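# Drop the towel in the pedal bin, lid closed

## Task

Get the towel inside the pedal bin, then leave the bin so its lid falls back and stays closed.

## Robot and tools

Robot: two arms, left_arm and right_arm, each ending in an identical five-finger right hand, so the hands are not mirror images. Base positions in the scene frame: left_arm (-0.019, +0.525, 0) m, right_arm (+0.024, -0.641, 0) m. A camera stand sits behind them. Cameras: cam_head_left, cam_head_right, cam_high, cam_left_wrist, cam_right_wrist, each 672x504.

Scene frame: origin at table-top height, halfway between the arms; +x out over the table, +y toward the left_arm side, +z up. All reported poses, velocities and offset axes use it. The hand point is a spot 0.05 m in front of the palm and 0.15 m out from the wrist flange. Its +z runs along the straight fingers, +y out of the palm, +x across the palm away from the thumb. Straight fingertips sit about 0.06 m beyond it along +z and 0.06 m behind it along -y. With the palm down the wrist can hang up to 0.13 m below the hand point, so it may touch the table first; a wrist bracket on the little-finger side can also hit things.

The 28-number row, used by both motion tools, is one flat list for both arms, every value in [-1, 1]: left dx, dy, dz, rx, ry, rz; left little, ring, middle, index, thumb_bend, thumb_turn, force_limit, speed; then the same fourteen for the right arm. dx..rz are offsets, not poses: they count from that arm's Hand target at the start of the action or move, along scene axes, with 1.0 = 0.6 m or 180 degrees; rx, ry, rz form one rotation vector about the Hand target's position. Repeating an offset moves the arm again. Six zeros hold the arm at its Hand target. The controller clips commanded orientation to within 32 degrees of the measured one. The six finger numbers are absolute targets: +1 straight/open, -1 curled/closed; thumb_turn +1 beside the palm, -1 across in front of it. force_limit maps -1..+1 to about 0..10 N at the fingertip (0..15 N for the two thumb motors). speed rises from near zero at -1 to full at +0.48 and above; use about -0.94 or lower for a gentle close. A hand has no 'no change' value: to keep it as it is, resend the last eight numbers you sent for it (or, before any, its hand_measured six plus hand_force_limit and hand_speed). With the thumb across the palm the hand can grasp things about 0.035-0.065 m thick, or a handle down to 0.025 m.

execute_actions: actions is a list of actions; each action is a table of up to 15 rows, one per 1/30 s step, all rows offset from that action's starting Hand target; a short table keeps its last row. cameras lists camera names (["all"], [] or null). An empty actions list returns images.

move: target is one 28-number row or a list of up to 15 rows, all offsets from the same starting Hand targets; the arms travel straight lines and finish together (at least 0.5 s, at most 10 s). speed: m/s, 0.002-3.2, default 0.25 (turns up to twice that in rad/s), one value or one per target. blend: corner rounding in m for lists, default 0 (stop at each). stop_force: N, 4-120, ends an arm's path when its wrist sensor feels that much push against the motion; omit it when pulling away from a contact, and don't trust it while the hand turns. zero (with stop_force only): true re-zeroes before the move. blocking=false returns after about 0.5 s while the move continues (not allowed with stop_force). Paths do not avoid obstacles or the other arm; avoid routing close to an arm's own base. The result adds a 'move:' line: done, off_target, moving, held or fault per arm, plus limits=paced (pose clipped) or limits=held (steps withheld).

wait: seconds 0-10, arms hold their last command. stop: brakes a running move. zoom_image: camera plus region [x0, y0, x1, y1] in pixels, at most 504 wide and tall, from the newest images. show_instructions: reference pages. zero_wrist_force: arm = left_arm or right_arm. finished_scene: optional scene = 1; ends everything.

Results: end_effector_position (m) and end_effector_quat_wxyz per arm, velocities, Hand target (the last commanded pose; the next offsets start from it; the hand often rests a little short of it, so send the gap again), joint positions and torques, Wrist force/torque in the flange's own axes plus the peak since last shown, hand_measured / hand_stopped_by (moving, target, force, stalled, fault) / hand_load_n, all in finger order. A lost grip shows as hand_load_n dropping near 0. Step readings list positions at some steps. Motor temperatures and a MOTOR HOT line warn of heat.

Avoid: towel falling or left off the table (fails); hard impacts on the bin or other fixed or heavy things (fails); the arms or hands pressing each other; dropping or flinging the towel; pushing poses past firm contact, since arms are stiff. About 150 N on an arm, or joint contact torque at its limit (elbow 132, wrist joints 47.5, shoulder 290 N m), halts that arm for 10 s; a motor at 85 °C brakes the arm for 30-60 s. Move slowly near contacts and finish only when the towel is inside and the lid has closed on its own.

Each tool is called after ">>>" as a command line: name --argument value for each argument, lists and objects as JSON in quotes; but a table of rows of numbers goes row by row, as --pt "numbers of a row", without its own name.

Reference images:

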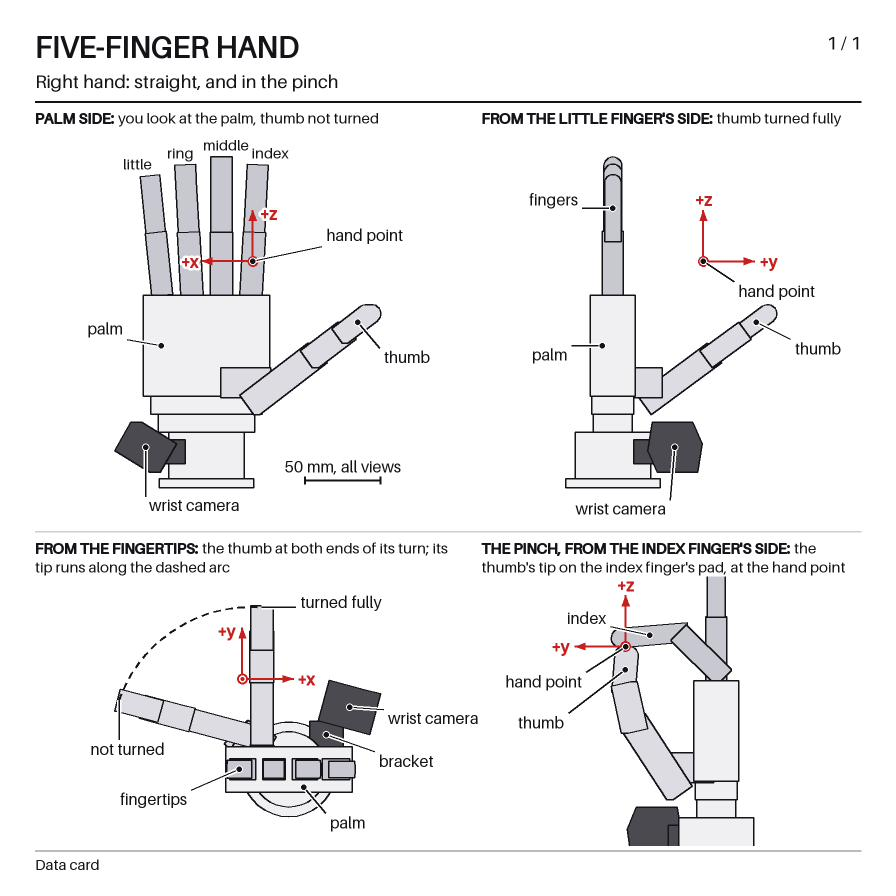

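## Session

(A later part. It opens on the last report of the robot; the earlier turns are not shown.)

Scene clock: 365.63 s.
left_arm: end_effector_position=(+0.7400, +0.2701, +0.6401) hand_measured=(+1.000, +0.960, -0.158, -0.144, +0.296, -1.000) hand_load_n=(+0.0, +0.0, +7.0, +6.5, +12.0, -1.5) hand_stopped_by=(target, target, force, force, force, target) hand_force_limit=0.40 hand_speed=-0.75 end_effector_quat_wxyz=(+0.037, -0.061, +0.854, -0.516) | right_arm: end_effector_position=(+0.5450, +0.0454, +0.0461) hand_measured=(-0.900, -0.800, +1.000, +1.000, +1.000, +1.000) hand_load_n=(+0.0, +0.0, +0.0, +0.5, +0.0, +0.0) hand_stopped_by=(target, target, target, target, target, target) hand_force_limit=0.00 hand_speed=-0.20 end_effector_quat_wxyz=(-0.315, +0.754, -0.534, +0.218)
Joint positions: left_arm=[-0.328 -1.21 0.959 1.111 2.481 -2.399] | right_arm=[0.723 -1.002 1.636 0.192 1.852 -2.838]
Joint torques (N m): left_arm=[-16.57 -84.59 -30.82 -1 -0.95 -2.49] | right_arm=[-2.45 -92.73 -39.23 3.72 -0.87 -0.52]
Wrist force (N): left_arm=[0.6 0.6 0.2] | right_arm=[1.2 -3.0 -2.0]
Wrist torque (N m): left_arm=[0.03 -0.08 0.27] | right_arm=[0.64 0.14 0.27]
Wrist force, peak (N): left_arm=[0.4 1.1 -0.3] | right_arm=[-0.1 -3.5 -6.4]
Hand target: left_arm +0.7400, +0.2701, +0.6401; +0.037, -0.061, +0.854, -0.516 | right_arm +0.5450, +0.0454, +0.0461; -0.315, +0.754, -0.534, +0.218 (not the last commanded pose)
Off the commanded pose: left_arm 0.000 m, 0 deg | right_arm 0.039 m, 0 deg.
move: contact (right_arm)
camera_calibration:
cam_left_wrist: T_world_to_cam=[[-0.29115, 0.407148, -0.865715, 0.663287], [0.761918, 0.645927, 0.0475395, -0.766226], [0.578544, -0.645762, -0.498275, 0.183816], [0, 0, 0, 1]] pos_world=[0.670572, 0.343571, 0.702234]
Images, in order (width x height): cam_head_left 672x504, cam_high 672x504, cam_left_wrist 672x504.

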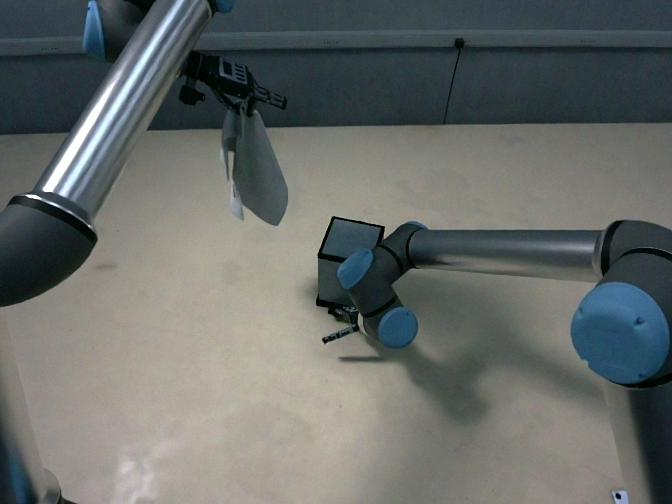

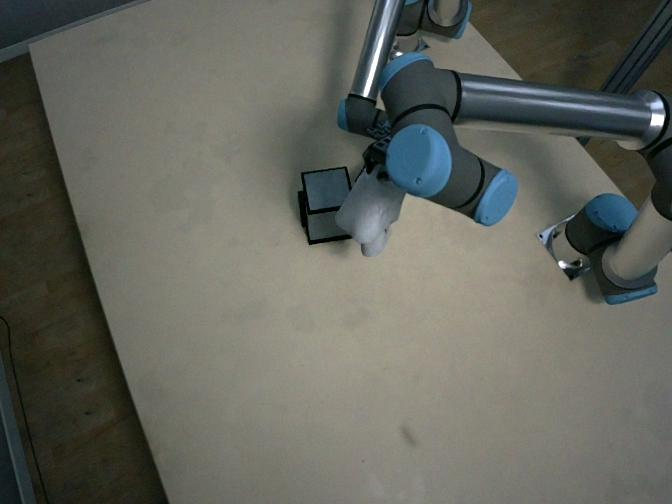

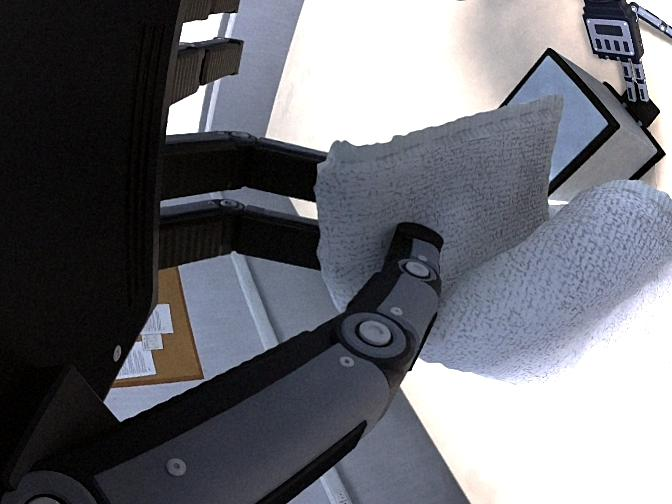

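>>> move --target '[0,0,0,0,0,0, 1.0,0.96,-0.5,-0.5,0.1,-1.0,0.4,-0.75, 0,0,-0.04,0,0,0, -0.9,-0.8,1,1,1,1,0,-0.2]' --speed 0.02 --stop_force 14 --cameras '["cam_head_left", "cam_high", "cam_left_wrist"]'

>>> zoom_image --camera "cam_left_wrist" --region '[500, 0, 672, 190]'

Scene clock: 370.97 s.
left_arm: end_effector_position=(+0.7400, +0.2701, +0.6401) hand_measured=(+1.000, +0.960, -0.158, -0.144, +0.296, -1.000) hand_load_n=(+0.0, +0.0, +7.0, +6.0, +12.0, -1.5) hand_stopped_by=(target, target, force, force, force, target) hand_force_limit=0.40 hand_speed=-0.75 end_effector_quat_wxyz=(+0.037, -0.061, +0.854, -0.516) | right_arm: end_effector_position=(+0.5450, +0.0454, +0.0304) hand_measured=(-0.900, -0.800, +1.000, +1.000, +1.000, +1.000) hand_load_n=(+0.0, +0.0, +1.5, +0.0, +0.0, +0.0) hand_stopped_by=(target, target, target, target, target, target) hand_force_limit=0.00 hand_speed=-0.20 end_effector_quat_wxyz=(-0.315, +0.754, -0.534, +0.218)
Joint positions: left_arm=[-0.328 -1.21 0.959 1.111 2.481 -2.399] | right_arm=[0.723 -0.987 1.644 0.168 1.852 -2.838]
Joint torques (N m): left_arm=[-17.2 -84.12 -30.51 -0.96 -1 -2.37] | right_arm=[-4.44 -80.98 -32.98 4.12 1.67 -0.92]
Wrist force (N): left_arm=[0.5 0.6 0.4] | right_arm=[-0.7 -8.0 -16.4]
Wrist torque (N m): left_arm=[0.02 -0.07 0.26] | right_arm=[1.86 0.31 -0.02]
Wrist force, peak (N): left_arm=[0.5 1.0 0.6] | right_arm=[-0.5 -12.1 -25.6]
Hand target: left_arm +0.7400, +0.2701, +0.6401; +0.037, -0.061, +0.854, -0.516 | right_arm +0.5450, +0.0454, +0.0304; -0.315, +0.754, -0.534, +0.218 (not the last commanded pose)
Off the commanded pose: left_arm 0.000 m, 0 deg | right_arm 0.008 m, 0 deg.
move: contact (right_arm)
camera_calibration:
cam_left_wrist: T_world_to_cam=[[-0.29115, 0.407148, -0.865715, 0.663287], [0.761918, 0.645927, 0.0475395, -0.766226], [0.578544, -0.645762, -0.498275, 0.183816], [0, 0, 0, 1]] pos_world=[0.670572, 0.343571, 0.702234]
Images, in order (width x height): cam_head_left 672x504, cam_high 672x504, cam_left_wrist 672x504.

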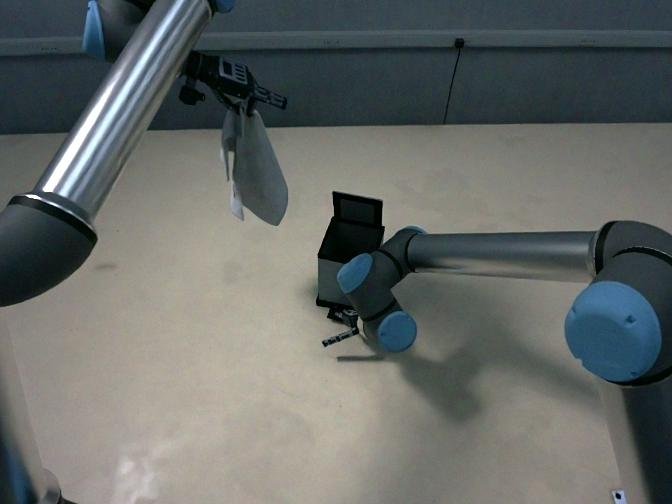

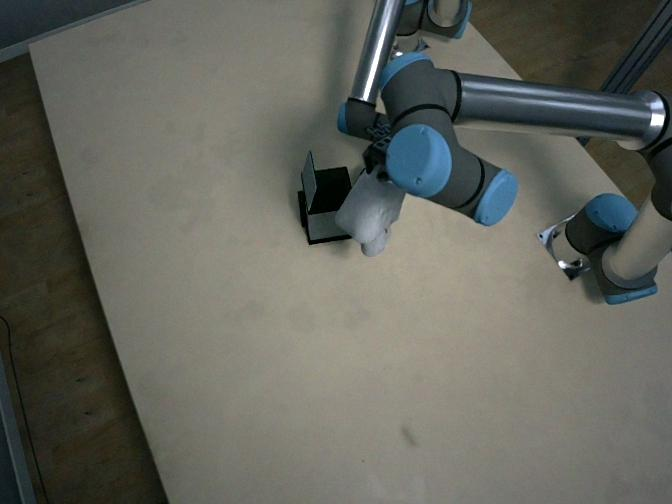

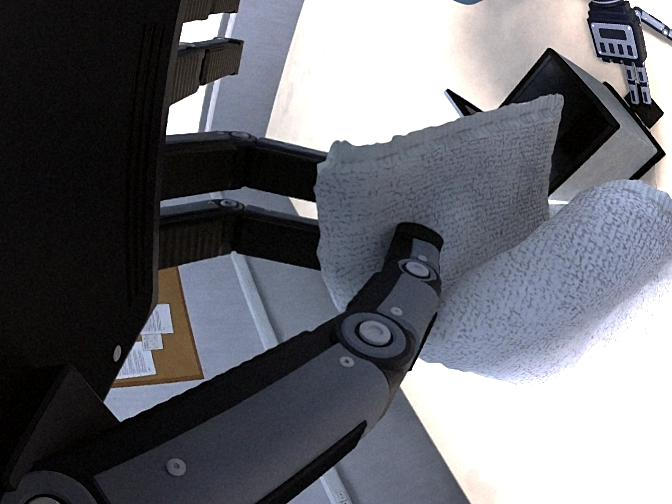

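Scaled by 2.653 from the camera's 672x504 image, which has a finer 960x720 frame.

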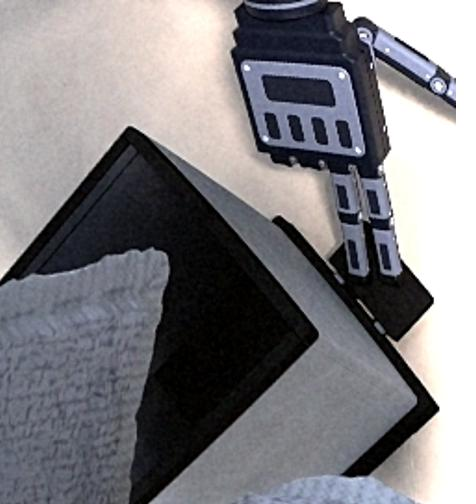

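>>> execute_actions --actions '[[[0,0,0,0,0,0, 1.0,0.96,-0.5,-0.5,0.1,-1.0,0.4,-0.75, 0,0,0.0025,0,0,0, -0.9,-0.8,1,1,1,1,0,-0.2]]]' --cameras '["cam_head_left", "cam_high", "cam_head_right"]'

>>> zoom_image --camera "cam_head_left" --region '[200, 100, 430, 350]'

>>> zoom_image --camera "cam_high" --region '[270, 100, 470, 270]'

Scene clock: 376.73 s.
left_arm: end_effector_position=(+0.7400, +0.2701, +0.6401) hand_measured=(+1.000, +0.960, -0.158, -0.144, +0.296, -1.000) hand_load_n=(+0.0, +0.0, +7.0, +6.5, +12.0, -1.5) hand_stopped_by=(target, target, force, force, force, target) hand_force_limit=0.40 hand_speed=-0.75 end_effector_quat_wxyz=(+0.037, -0.061, +0.854, -0.516) | right_arm: end_effector_position=(+0.5450, +0.0454, +0.0319) hand_measured=(-0.900, -0.800, +1.000, +1.000, +1.000, +1.000) hand_load_n=(+0.0, +0.0, +0.0, +0.0, +0.0, +0.0) hand_stopped_by=(target, target, target, target, target, target) hand_force_limit=0.00 hand_speed=-0.20 end_effector_quat_wxyz=(-0.315, +0.754, -0.534, +0.218)
Joint positions: left_arm=[-0.328 -1.21 0.959 1.111 2.481 -2.399] | right_arm=[0.723 -0.988 1.643 0.171 1.852 -2.838]
Joint torques (N m): left_arm=[-15.8 -84.81 -31.09 -0.72 -1.07 -2.32] | right_arm=[-5.63 -95.45 -40.62 2.94 1.46 -0.58]
Wrist force (N): left_arm=[0.3 0.7 0.0] | right_arm=[-0.5 -0.1 -1.3]
Wrist torque (N m): left_arm=[0.06 -0.03 0.25] | right_arm=[0.47 0.10 0.13]
Wrist force, peak (N): left_arm=[0.7 0.9 0.6] | right_arm=[-0.5 -8.3 -16.6]
Hand target: left_arm +0.7400, +0.2701, +0.6401; +0.037, -0.061, +0.854, -0.516 | right_arm +0.5450, +0.0454, +0.0319; -0.315, +0.754, -0.534, +0.218
Off the commanded pose: left_arm 0.000 m, 0 deg | right_arm 0.000 m, 0 deg.
Step readings (end_effector_position of left_arm | right_arm):
0: (+0.7400, +0.2701, +0.6401) | (+0.5450, +0.0454, +0.0304)
1: (+0.7400, +0.2701, +0.6401) | (+0.5450, +0.0454, +0.0304)
2: (+0.7400, +0.2701, +0.6401) | (+0.5450, +0.0454, +0.0307)
4: (+0.7400, +0.2701, +0.6401) | (+0.5450, +0.0454, +0.0312)
8: (+0.7400, +0.2701, +0.6401) | (+0.5450, +0.0454, +0.0317)
15: (+0.7400, +0.2701, +0.6401) | (+0.5450, +0.0454, +0.0318)
Images, in order (width x height): cam_head_left 672x504, cam_head_right 672x504, cam_high 672x504.

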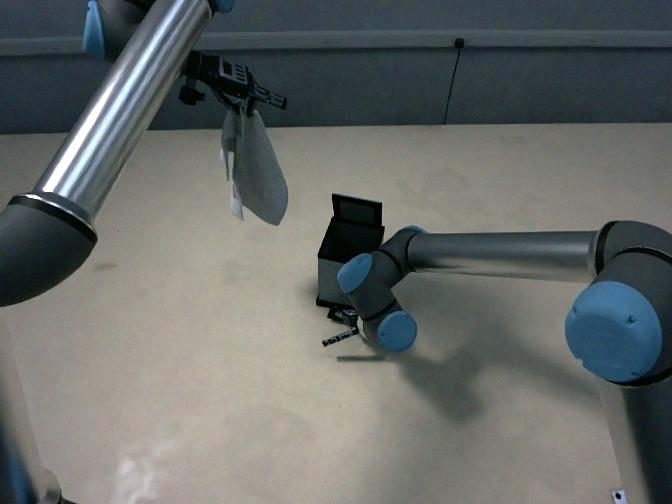

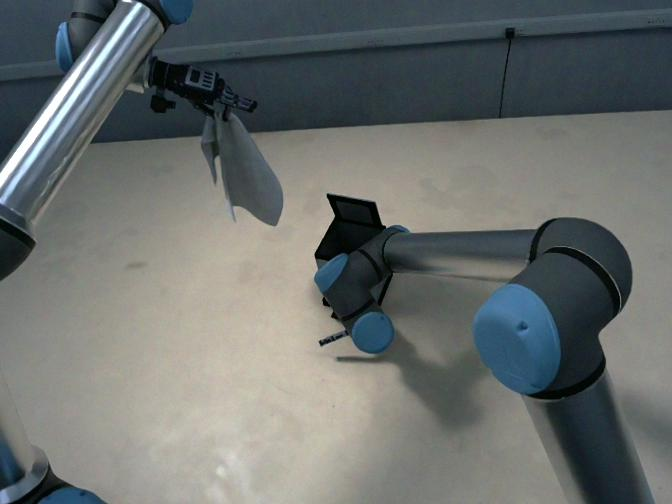

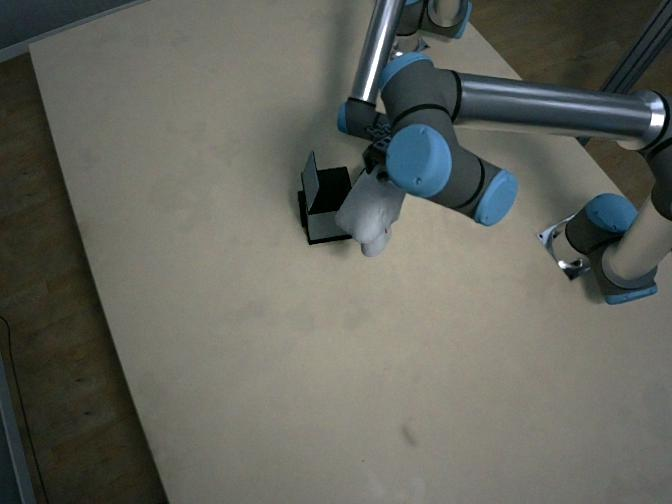

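Scaled by 2.016 from the camera's 672x504 image, which has a finer 960x720 frame.

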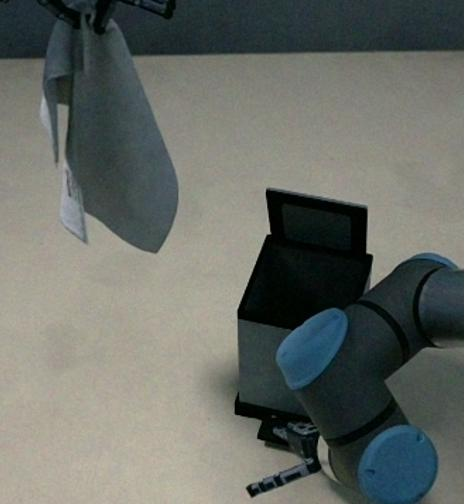

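Scaled by 2.520 from the camera's 672x504 image, which has a finer 960x720 frame.

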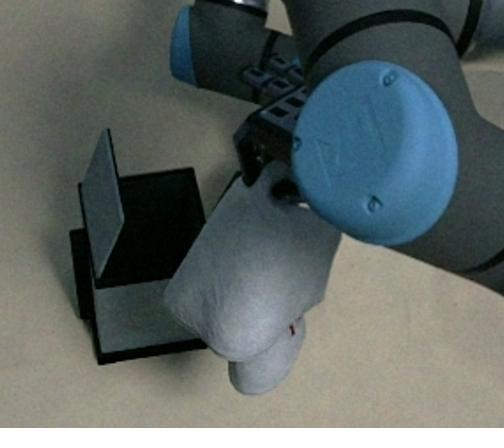

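>>> move --target '[0.003,-0.397,0.01,0,0,0, 1.0,0.96,-0.5,-0.5,0.1,-1.0,0.4,-0.75, 0,0,0,0,0,0, -0.9,-0.8,1,1,1,1,0,-0.2]' --speed 0.15 --cameras '["all"]'

>>> zoom_image --camera "cam_head_left" --region '[240, 50, 450, 330]'

>>> zoom_image --camera "cam_high" --region '[270, 70, 440, 260]'

>>> zoom_image --camera "cam_head_right" --region '[240, 50, 450, 330]'

Scene clock: 393.40 s.
left_arm: end_effector_position=(+0.7418, +0.0320, +0.6461) hand_measured=(+1.000, +0.960, -0.158, -0.144, +0.296, -1.000) hand_load_n=(+0.0, +0.0, +7.0, +6.5, +12.0, -1.5) hand_stopped_by=(target, target, force, force, force, target) hand_force_limit=0.40 hand_speed=-0.75 end_effector_quat_wxyz=(+0.037, -0.061, +0.854, -0.516) | right_arm: end_effector_position=(+0.5450, +0.0454, +0.0319) hand_measured=(-0.900, -0.800, +1.000, +1.000, +1.000, +1.000) hand_load_n=(+0.0, +0.0, +0.5, +0.0, +0.0, +0.0) hand_stopped_by=(target, target, target, target, target, target) hand_force_limit=0.00 hand_speed=-0.20 end_effector_quat_wxyz=(-0.315, +0.754, -0.534, +0.218)
Joint positions: left_arm=[-0.627 -1.111 0.773 0.986 2.262 -2.693] | right_arm=[0.723 -0.988 1.643 0.171 1.852 -2.838]
Joint torques (N m): left_arm=[-16.43 -62.38 -54.31 5.52 -1.41 -2.16] | right_arm=[-3.25 -95.24 -40.25 1.62 1.15 -0.95]
Wrist force (N): left_arm=[0.1 0.4 -0.1] | right_arm=[-0.2 -0.3 -1.1]
Wrist torque (N m): left_arm=[-0.01 -0.02 0.19] | right_arm=[0.41 0.05 0.14]
Wrist force, peak (N): left_arm=[-0.2 1.2 -1.0] | right_arm=[-0.7 0.4 -1.3]
Hand target: left_arm +0.7418, +0.0319, +0.6461; +0.037, -0.061, +0.854, -0.516 | right_arm +0.5450, +0.0454, +0.0319; -0.315, +0.754, -0.534, +0.218
Off the commanded pose: left_arm 0.000 m, 0 deg | right_arm 0.000 m, 0 deg.
move: done
camera_calibration:
cam_left_wrist: T_world_to_cam=[[-0.291067, 0.407185, -0.865726, 0.765895], [0.761899, 0.645941, 0.0476525, -0.614156], [0.578611, -0.645725, -0.498245, 0.0319377], [0, 0, 0, 1]] pos_world=[0.672372, 0.105471, 0.708234]
cam_right_wrist: T_world_to_cam=[[-0.537839, -0.4846, -0.689849, 0.3374], [-0.769268, 0.616871, 0.166423, 0.386582], [0.3449, 0.620188, -0.704565, -0.0759314], [0, 0, 0, 1]] pos_world=[0.505041, -0.0278761, 0.11492]

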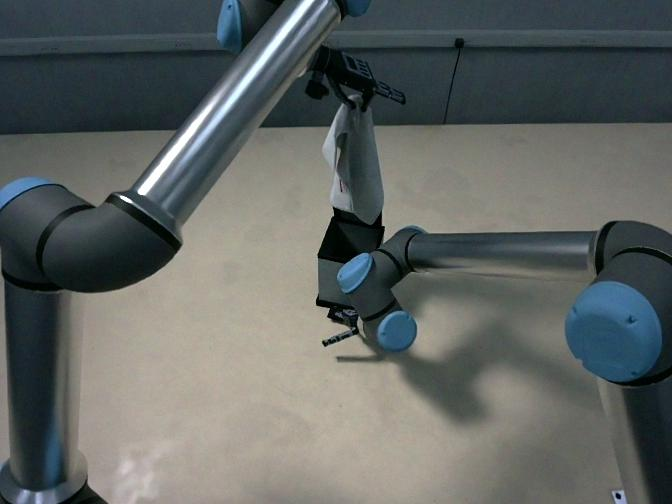

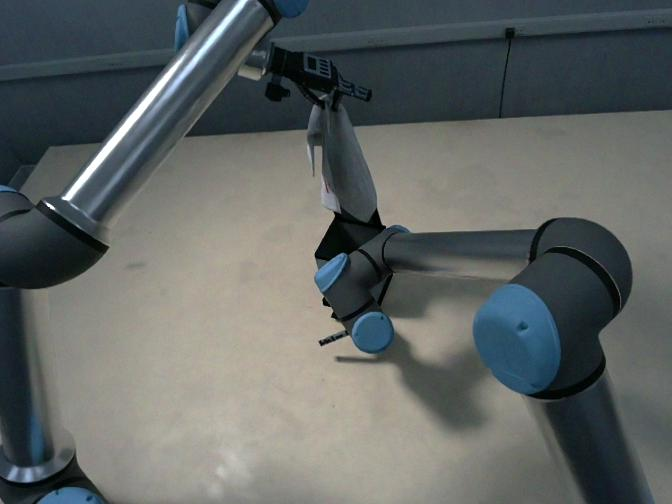

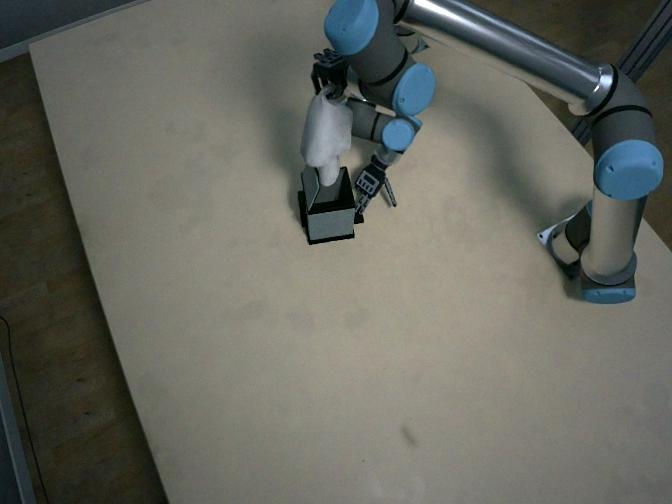

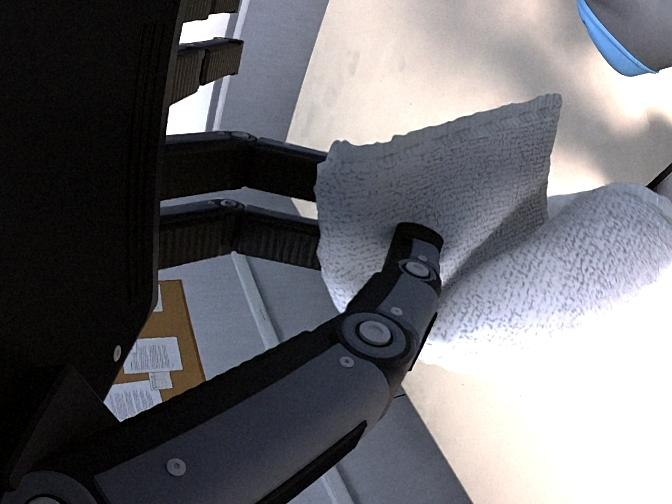

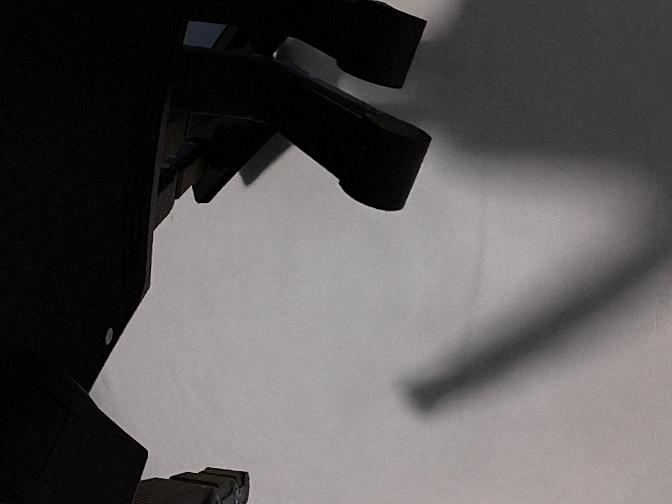

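Scaled by 1.800 from the camera's 672x504 image, which has a finer 960x720 frame.

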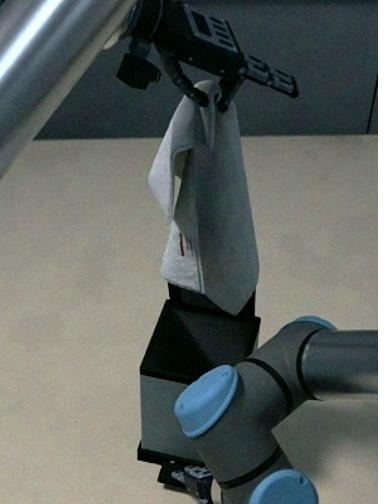

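Scaled by 2.653 from the camera's 672x504 image, which has a finer 960x720 frame.

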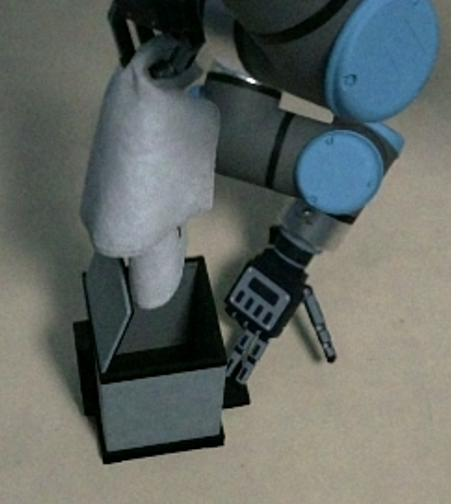

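Scaled by 1.800 from the camera's 672x504 image, which has a finer 960x720 frame.

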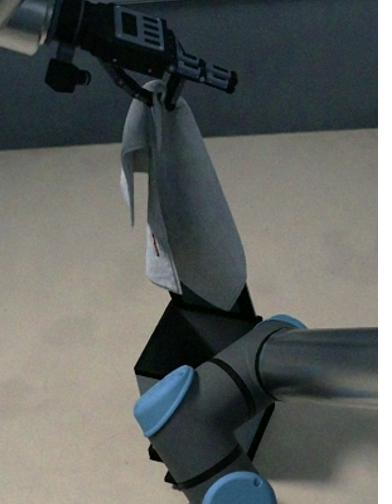

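>>> move --target '[0.01,0.0,-0.6,0,0,0, 1.0,0.96,-0.5,-0.5,0.1,-1.0,0.4,-0.75, 0,0,0,0,0,0, -0.9,-0.8,1,1,1,1,0,-0.2]' --speed 0.12 --cameras '["all"]'

>>> zoom_image --camera "cam_head_left" --region '[240, 50, 450, 330]'

>>> zoom_image --camera "cam_high" --region '[270, 70, 440, 260]'

>>> zoom_image --camera "cam_head_right" --region '[240, 50, 450, 330]'

Scene clock: 406.70 s.
left_arm: end_effector_position=(+0.7478, +0.0319, +0.2862) hand_measured=(+1.000, +0.960, -0.158, -0.144, +0.296, -1.000) hand_load_n=(+0.0, +0.0, +7.5, +5.0, +10.5, -1.0) hand_stopped_by=(target, target, force, force, force, target) hand_force_limit=0.40 hand_speed=-0.75 end_effector_quat_wxyz=(+0.037, -0.061, +0.854, -0.516) | right_arm: end_effector_position=(+0.5450, +0.0454, +0.0319) hand_measured=(-0.900, -0.800, +1.000, +1.000, +1.000, +1.000) hand_load_n=(+0.0, +0.5, +0.0, -0.5, +0.0, -0.5) hand_stopped_by=(target, target, target, target, target, target) hand_force_limit=0.00 hand_speed=-0.20 end_effector_quat_wxyz=(-0.315, +0.754, -0.534, +0.218)
Joint positions: left_arm=[-0.622 -1.111 1.415 0.347 2.265 -2.689] | right_arm=[0.723 -0.988 1.643 0.171 1.852 -2.838]
Joint torques (N m): left_arm=[14.7 -62.93 -31.23 -2.38 1.76 -2.68] | right_arm=[-1.51 -98.1 -39.36 1.51 1.49 -0.85]
Wrist force (N): left_arm=[0.6 0.3 -0.8] | right_arm=[0.1 1.2 -0.7]
Wrist torque (N m): left_arm=[0.09 0.02 0.01] | right_arm=[0.36 0.04 0.19]
Wrist force, peak (N): left_arm=[1.3 -1.0 -1.2] | right_arm=[-0.7 -1.3 -1.6]
Hand target: left_arm +0.7478, +0.0319, +0.2861; +0.037, -0.061, +0.854, -0.516 | right_arm +0.5450, +0.0454, +0.0319; -0.315, +0.754, -0.534, +0.218
Off the commanded pose: left_arm 0.000 m, 0 deg | right_arm 0.000 m, 0 deg.
move: done
camera_calibration:
cam_left_wrist: T_world_to_cam=[[-0.29106, 0.407177, -0.865731, 0.456106], [0.76198, 0.64585, 0.0475819, -0.601534], [0.578507, -0.645821, -0.498242, -0.150838], [0, 0, 0, 1]] pos_world=[0.678372, 0.105371, 0.348334]
cam_right_wrist: T_world_to_cam=[[-0.537839, -0.4846, -0.689849, 0.3374], [-0.769268, 0.616871, 0.166423, 0.386582], [0.3449, 0.620188, -0.704565, -0.0759314], [0, 0, 0, 1]] pos_world=[0.505041, -0.0278761, 0.11492]

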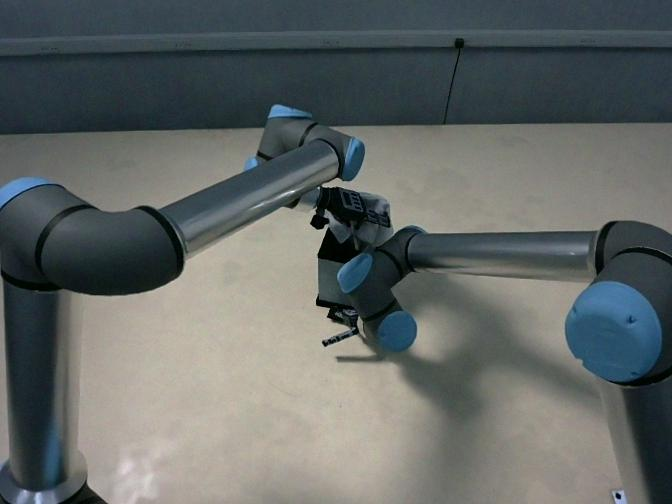

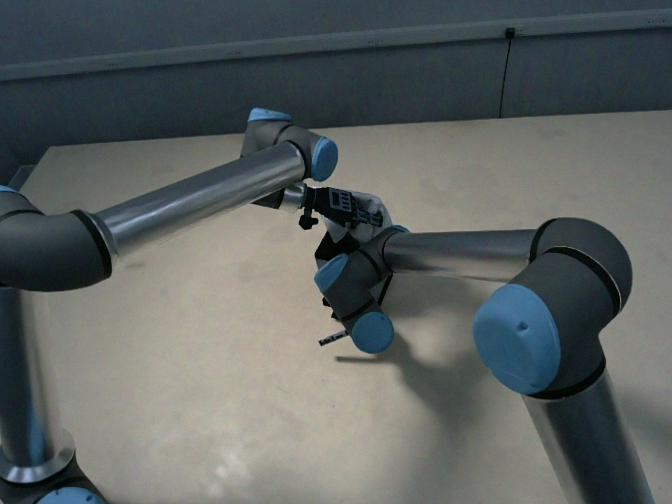

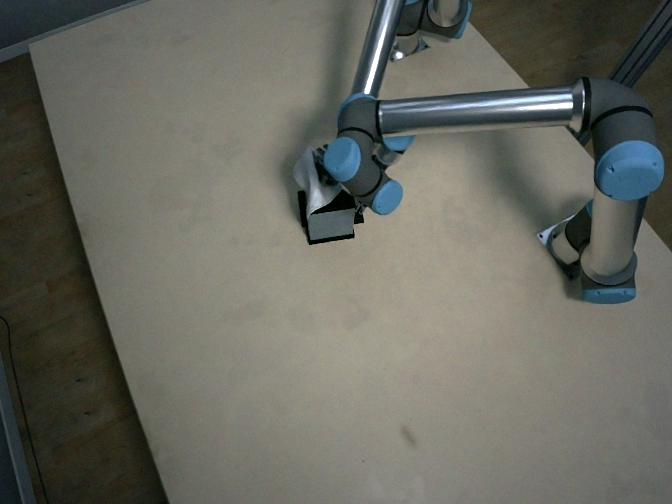

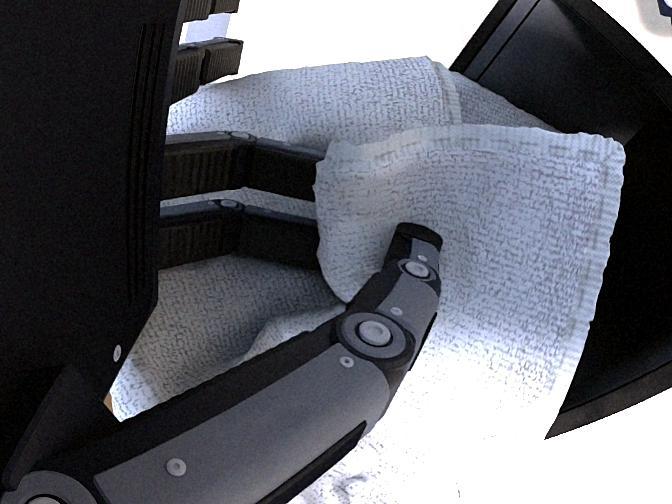

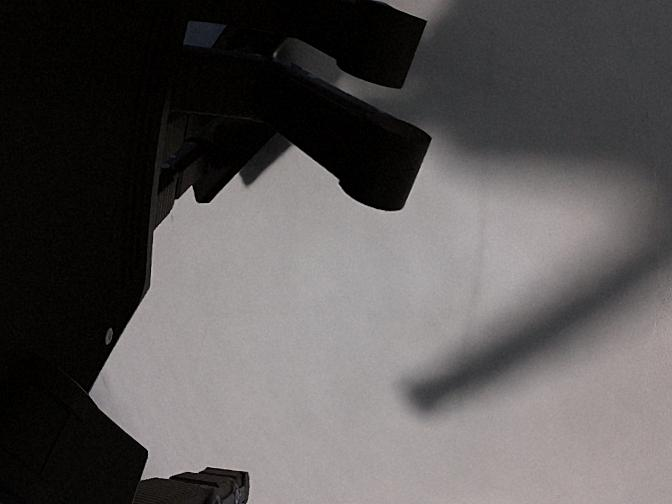

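Scaled by 1.800 from the camera's 672x504 image, which has a finer 960x720 frame.

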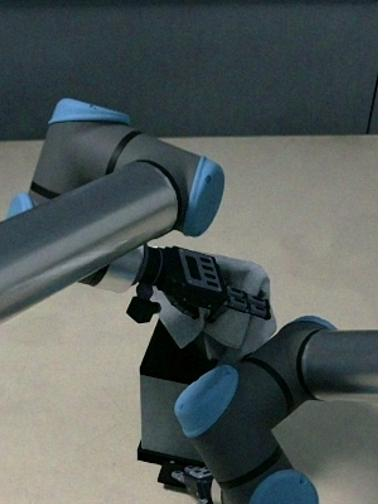

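Scaled by 2.653 from the camera's 672x504 image, which has a finer 960x720 frame.

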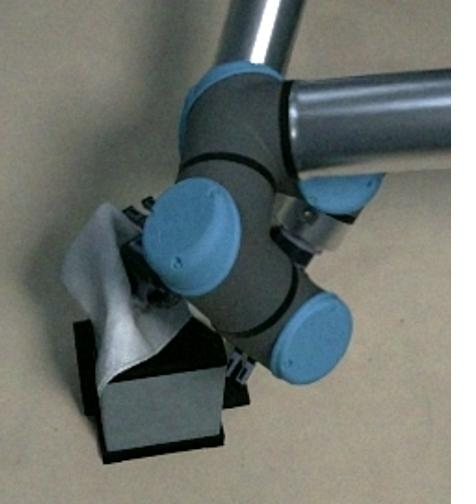

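Scaled by 1.800 from the camera's 672x504 image, which has a finer 960x720 frame.

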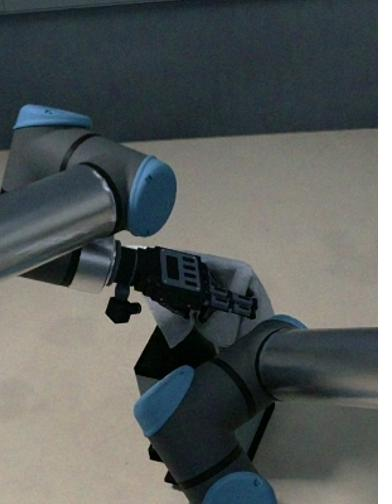

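>>> zoom_image --camera "cam_left_wrist" --region '[168, 0, 672, 504]'

>>> zoom_image --camera "cam_high" --region '[285, 130, 365, 250]'

>>> zoom_image --camera "cam_head_left" --region '[300, 160, 420, 330]'

Scaled by 1.000.

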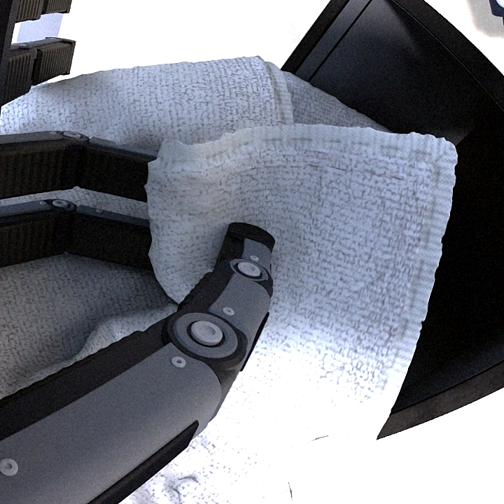

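Scaled by 4.200 from the camera's 672x504 image, which has a finer 960x720 frame.

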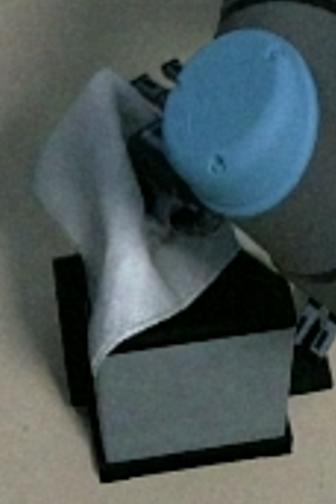

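Scaled by 2.965 from the camera's 672x504 image, which has a finer 960x720 frame.

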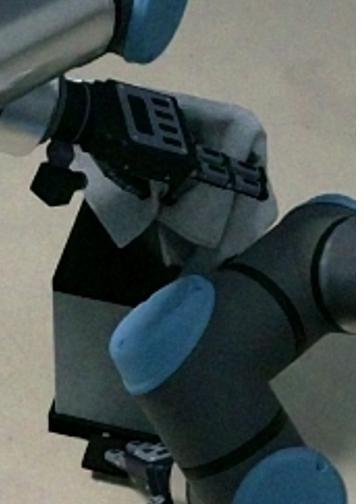

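>>> move --pt "0.0 0.0 0.6 0 0 0 1.0 0.96 -0.5 -0.5 0.1 -1.0 0.4 -0.75 0 0 0 0 0 0 -0.9 -0.8 1 1 1 1 0 -0.2" --pt "-0.07 0.02 0.6 0 0 0 1.0 0.96 -0.5 -0.5 0.1 -1.0 0.4 -0.75 0 0 0 0 0 0 -0.9 -0.8 1 1 1 1 0 -0.2" --speed '[0.2, 0.1]' --blend '[0.03, 0]' --cameras '["all"]'

>>> zoom_image --camera "cam_head_left" --region '[240, 50, 450, 330]'

>>> zoom_image --camera "cam_high" --region '[270, 70, 440, 260]'

>>> zoom_image --camera "cam_head_right" --region '[240, 50, 450, 330]'

Scene clock: 421.23 s.
left_arm: end_effector_position=(+0.7058, +0.0439, +0.6461) hand_measured=(+1.000, +0.960, -0.158, -0.144, +0.296, -1.000) hand_load_n=(+0.0, +0.0, +6.5, +5.0, +11.0, -0.5) hand_stopped_by=(target, target, force, force, force, target) hand_force_limit=0.40 hand_speed=-0.75 end_effector_quat_wxyz=(+0.037, -0.061, +0.854, -0.516) | right_arm: end_effector_position=(+0.5450, +0.0454, +0.0319) hand_measured=(-0.900, -0.800, +1.000, +1.000, +1.000, +1.000) hand_load_n=(+0.0, +0.0, +0.0, +0.0, +0.0, +0.0) hand_stopped_by=(target, target, target, target, target, target) hand_force_limit=0.00 hand_speed=-0.20 end_effector_quat_wxyz=(-0.315, +0.754, -0.534, +0.218)
Joint positions: left_arm=[-0.643 -1.193 0.892 0.941 2.249 -2.705] | right_arm=[0.723 -0.988 1.643 0.171 1.852 -2.838]
Joint torques (N m): left_arm=[-16.57 -86.65 -31.44 -2.87 -1.54 -2.95] | right_arm=[-4.08 -96.28 -29.62 1.78 0.77 -0.9]
Wrist force (N): left_arm=[0.6 0.6 -0.1] | right_arm=[-0.4 0.1 -1.8]
Wrist torque (N m): left_arm=[0.02 -0.06 0.20] | right_arm=[0.47 0.16 0.14]
Wrist force, peak (N): left_arm=[1.9 1.6 -0.6] | right_arm=[0.3 -0.8 -2.5]
Hand target: left_arm +0.7058, +0.0439, +0.6461; +0.037, -0.061, +0.854, -0.516 | right_arm +0.5450, +0.0454, +0.0319; -0.315, +0.754, -0.534, +0.218
Off the commanded pose: left_arm 0.000 m, 0 deg | right_arm 0.000 m, 0 deg.
move: done; blend cut to 0.0218 m at target 1
camera_calibration:
cam_left_wrist: T_world_to_cam=[[-0.29115, 0.407148, -0.865715, 0.750621], [0.761918, 0.645927, 0.0475395, -0.594345], [0.578544, -0.645762, -0.498275, 0.06052], [0, 0, 0, 1]] pos_world=[0.636372, 0.117371, 0.708234]
cam_right_wrist: T_world_to_cam=[[-0.537839, -0.4846, -0.689849, 0.3374], [-0.769268, 0.616871, 0.166423, 0.386582], [0.3449, 0.620188, -0.704565, -0.0759314], [0, 0, 0, 1]] pos_world=[0.505041, -0.0278761, 0.11492]

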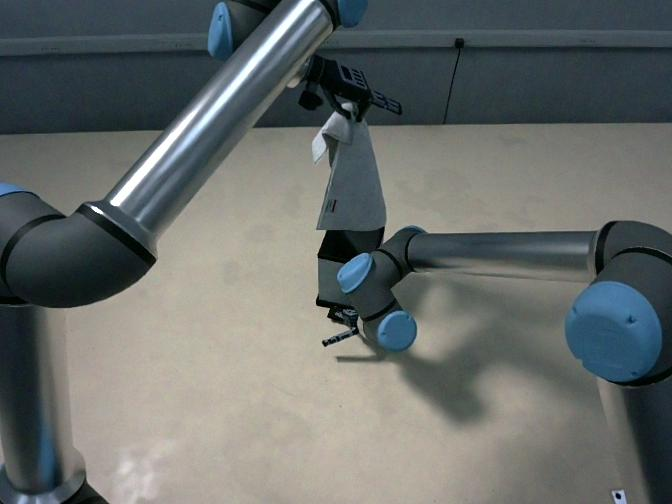

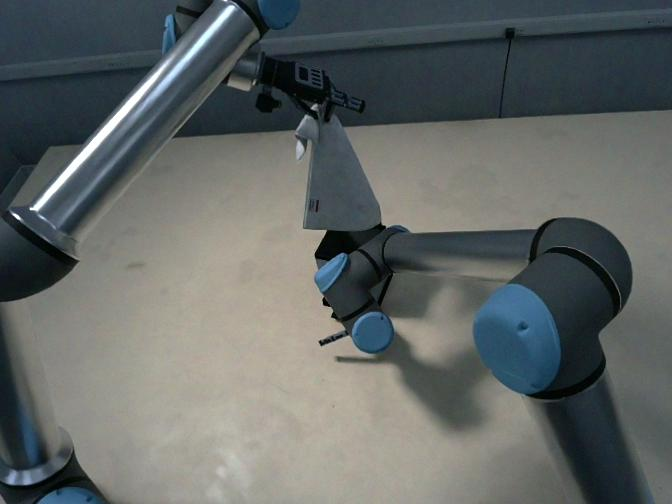

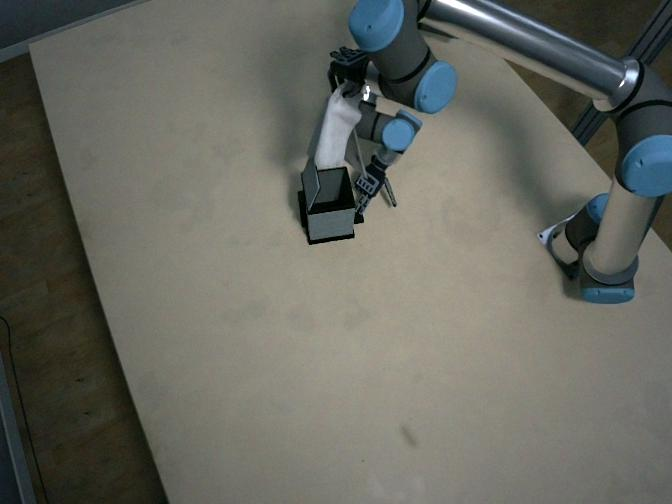

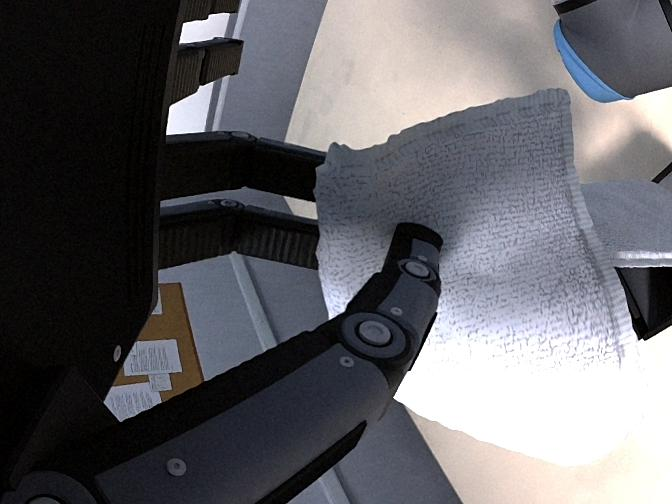

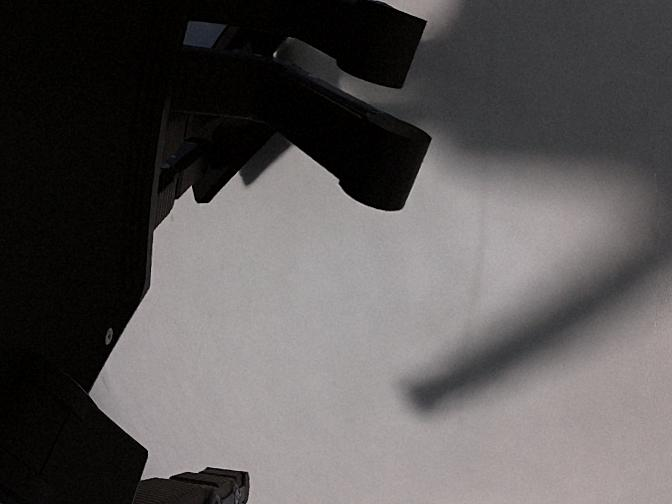

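Scaled by 1.800 from the camera's 672x504 image, which has a finer 960x720 frame.

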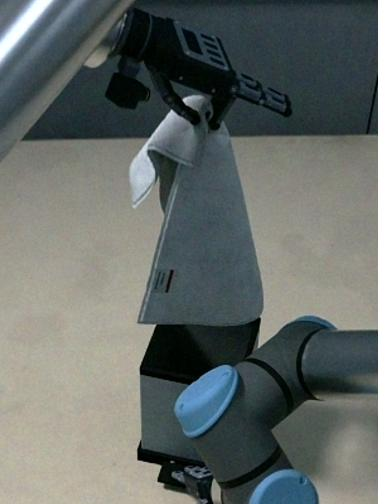

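Scaled by 2.653 from the camera's 672x504 image, which has a finer 960x720 frame.

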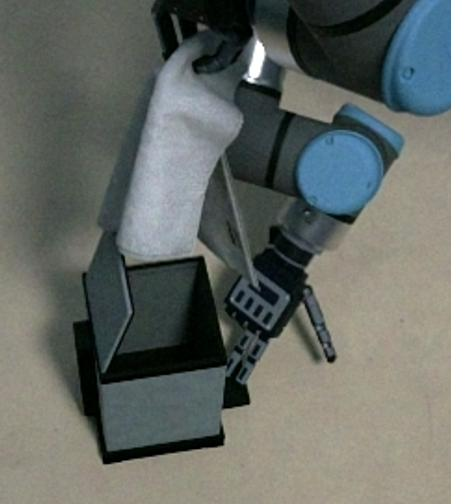

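Scaled by 1.800 from the camera's 672x504 image, which has a finer 960x720 frame.

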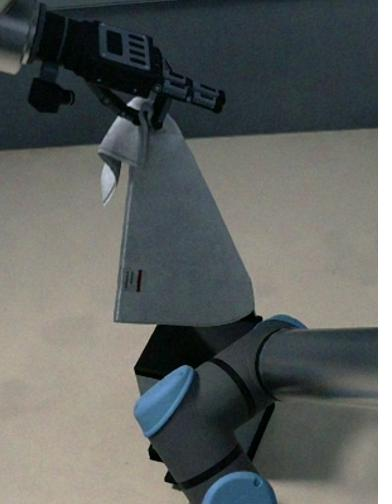

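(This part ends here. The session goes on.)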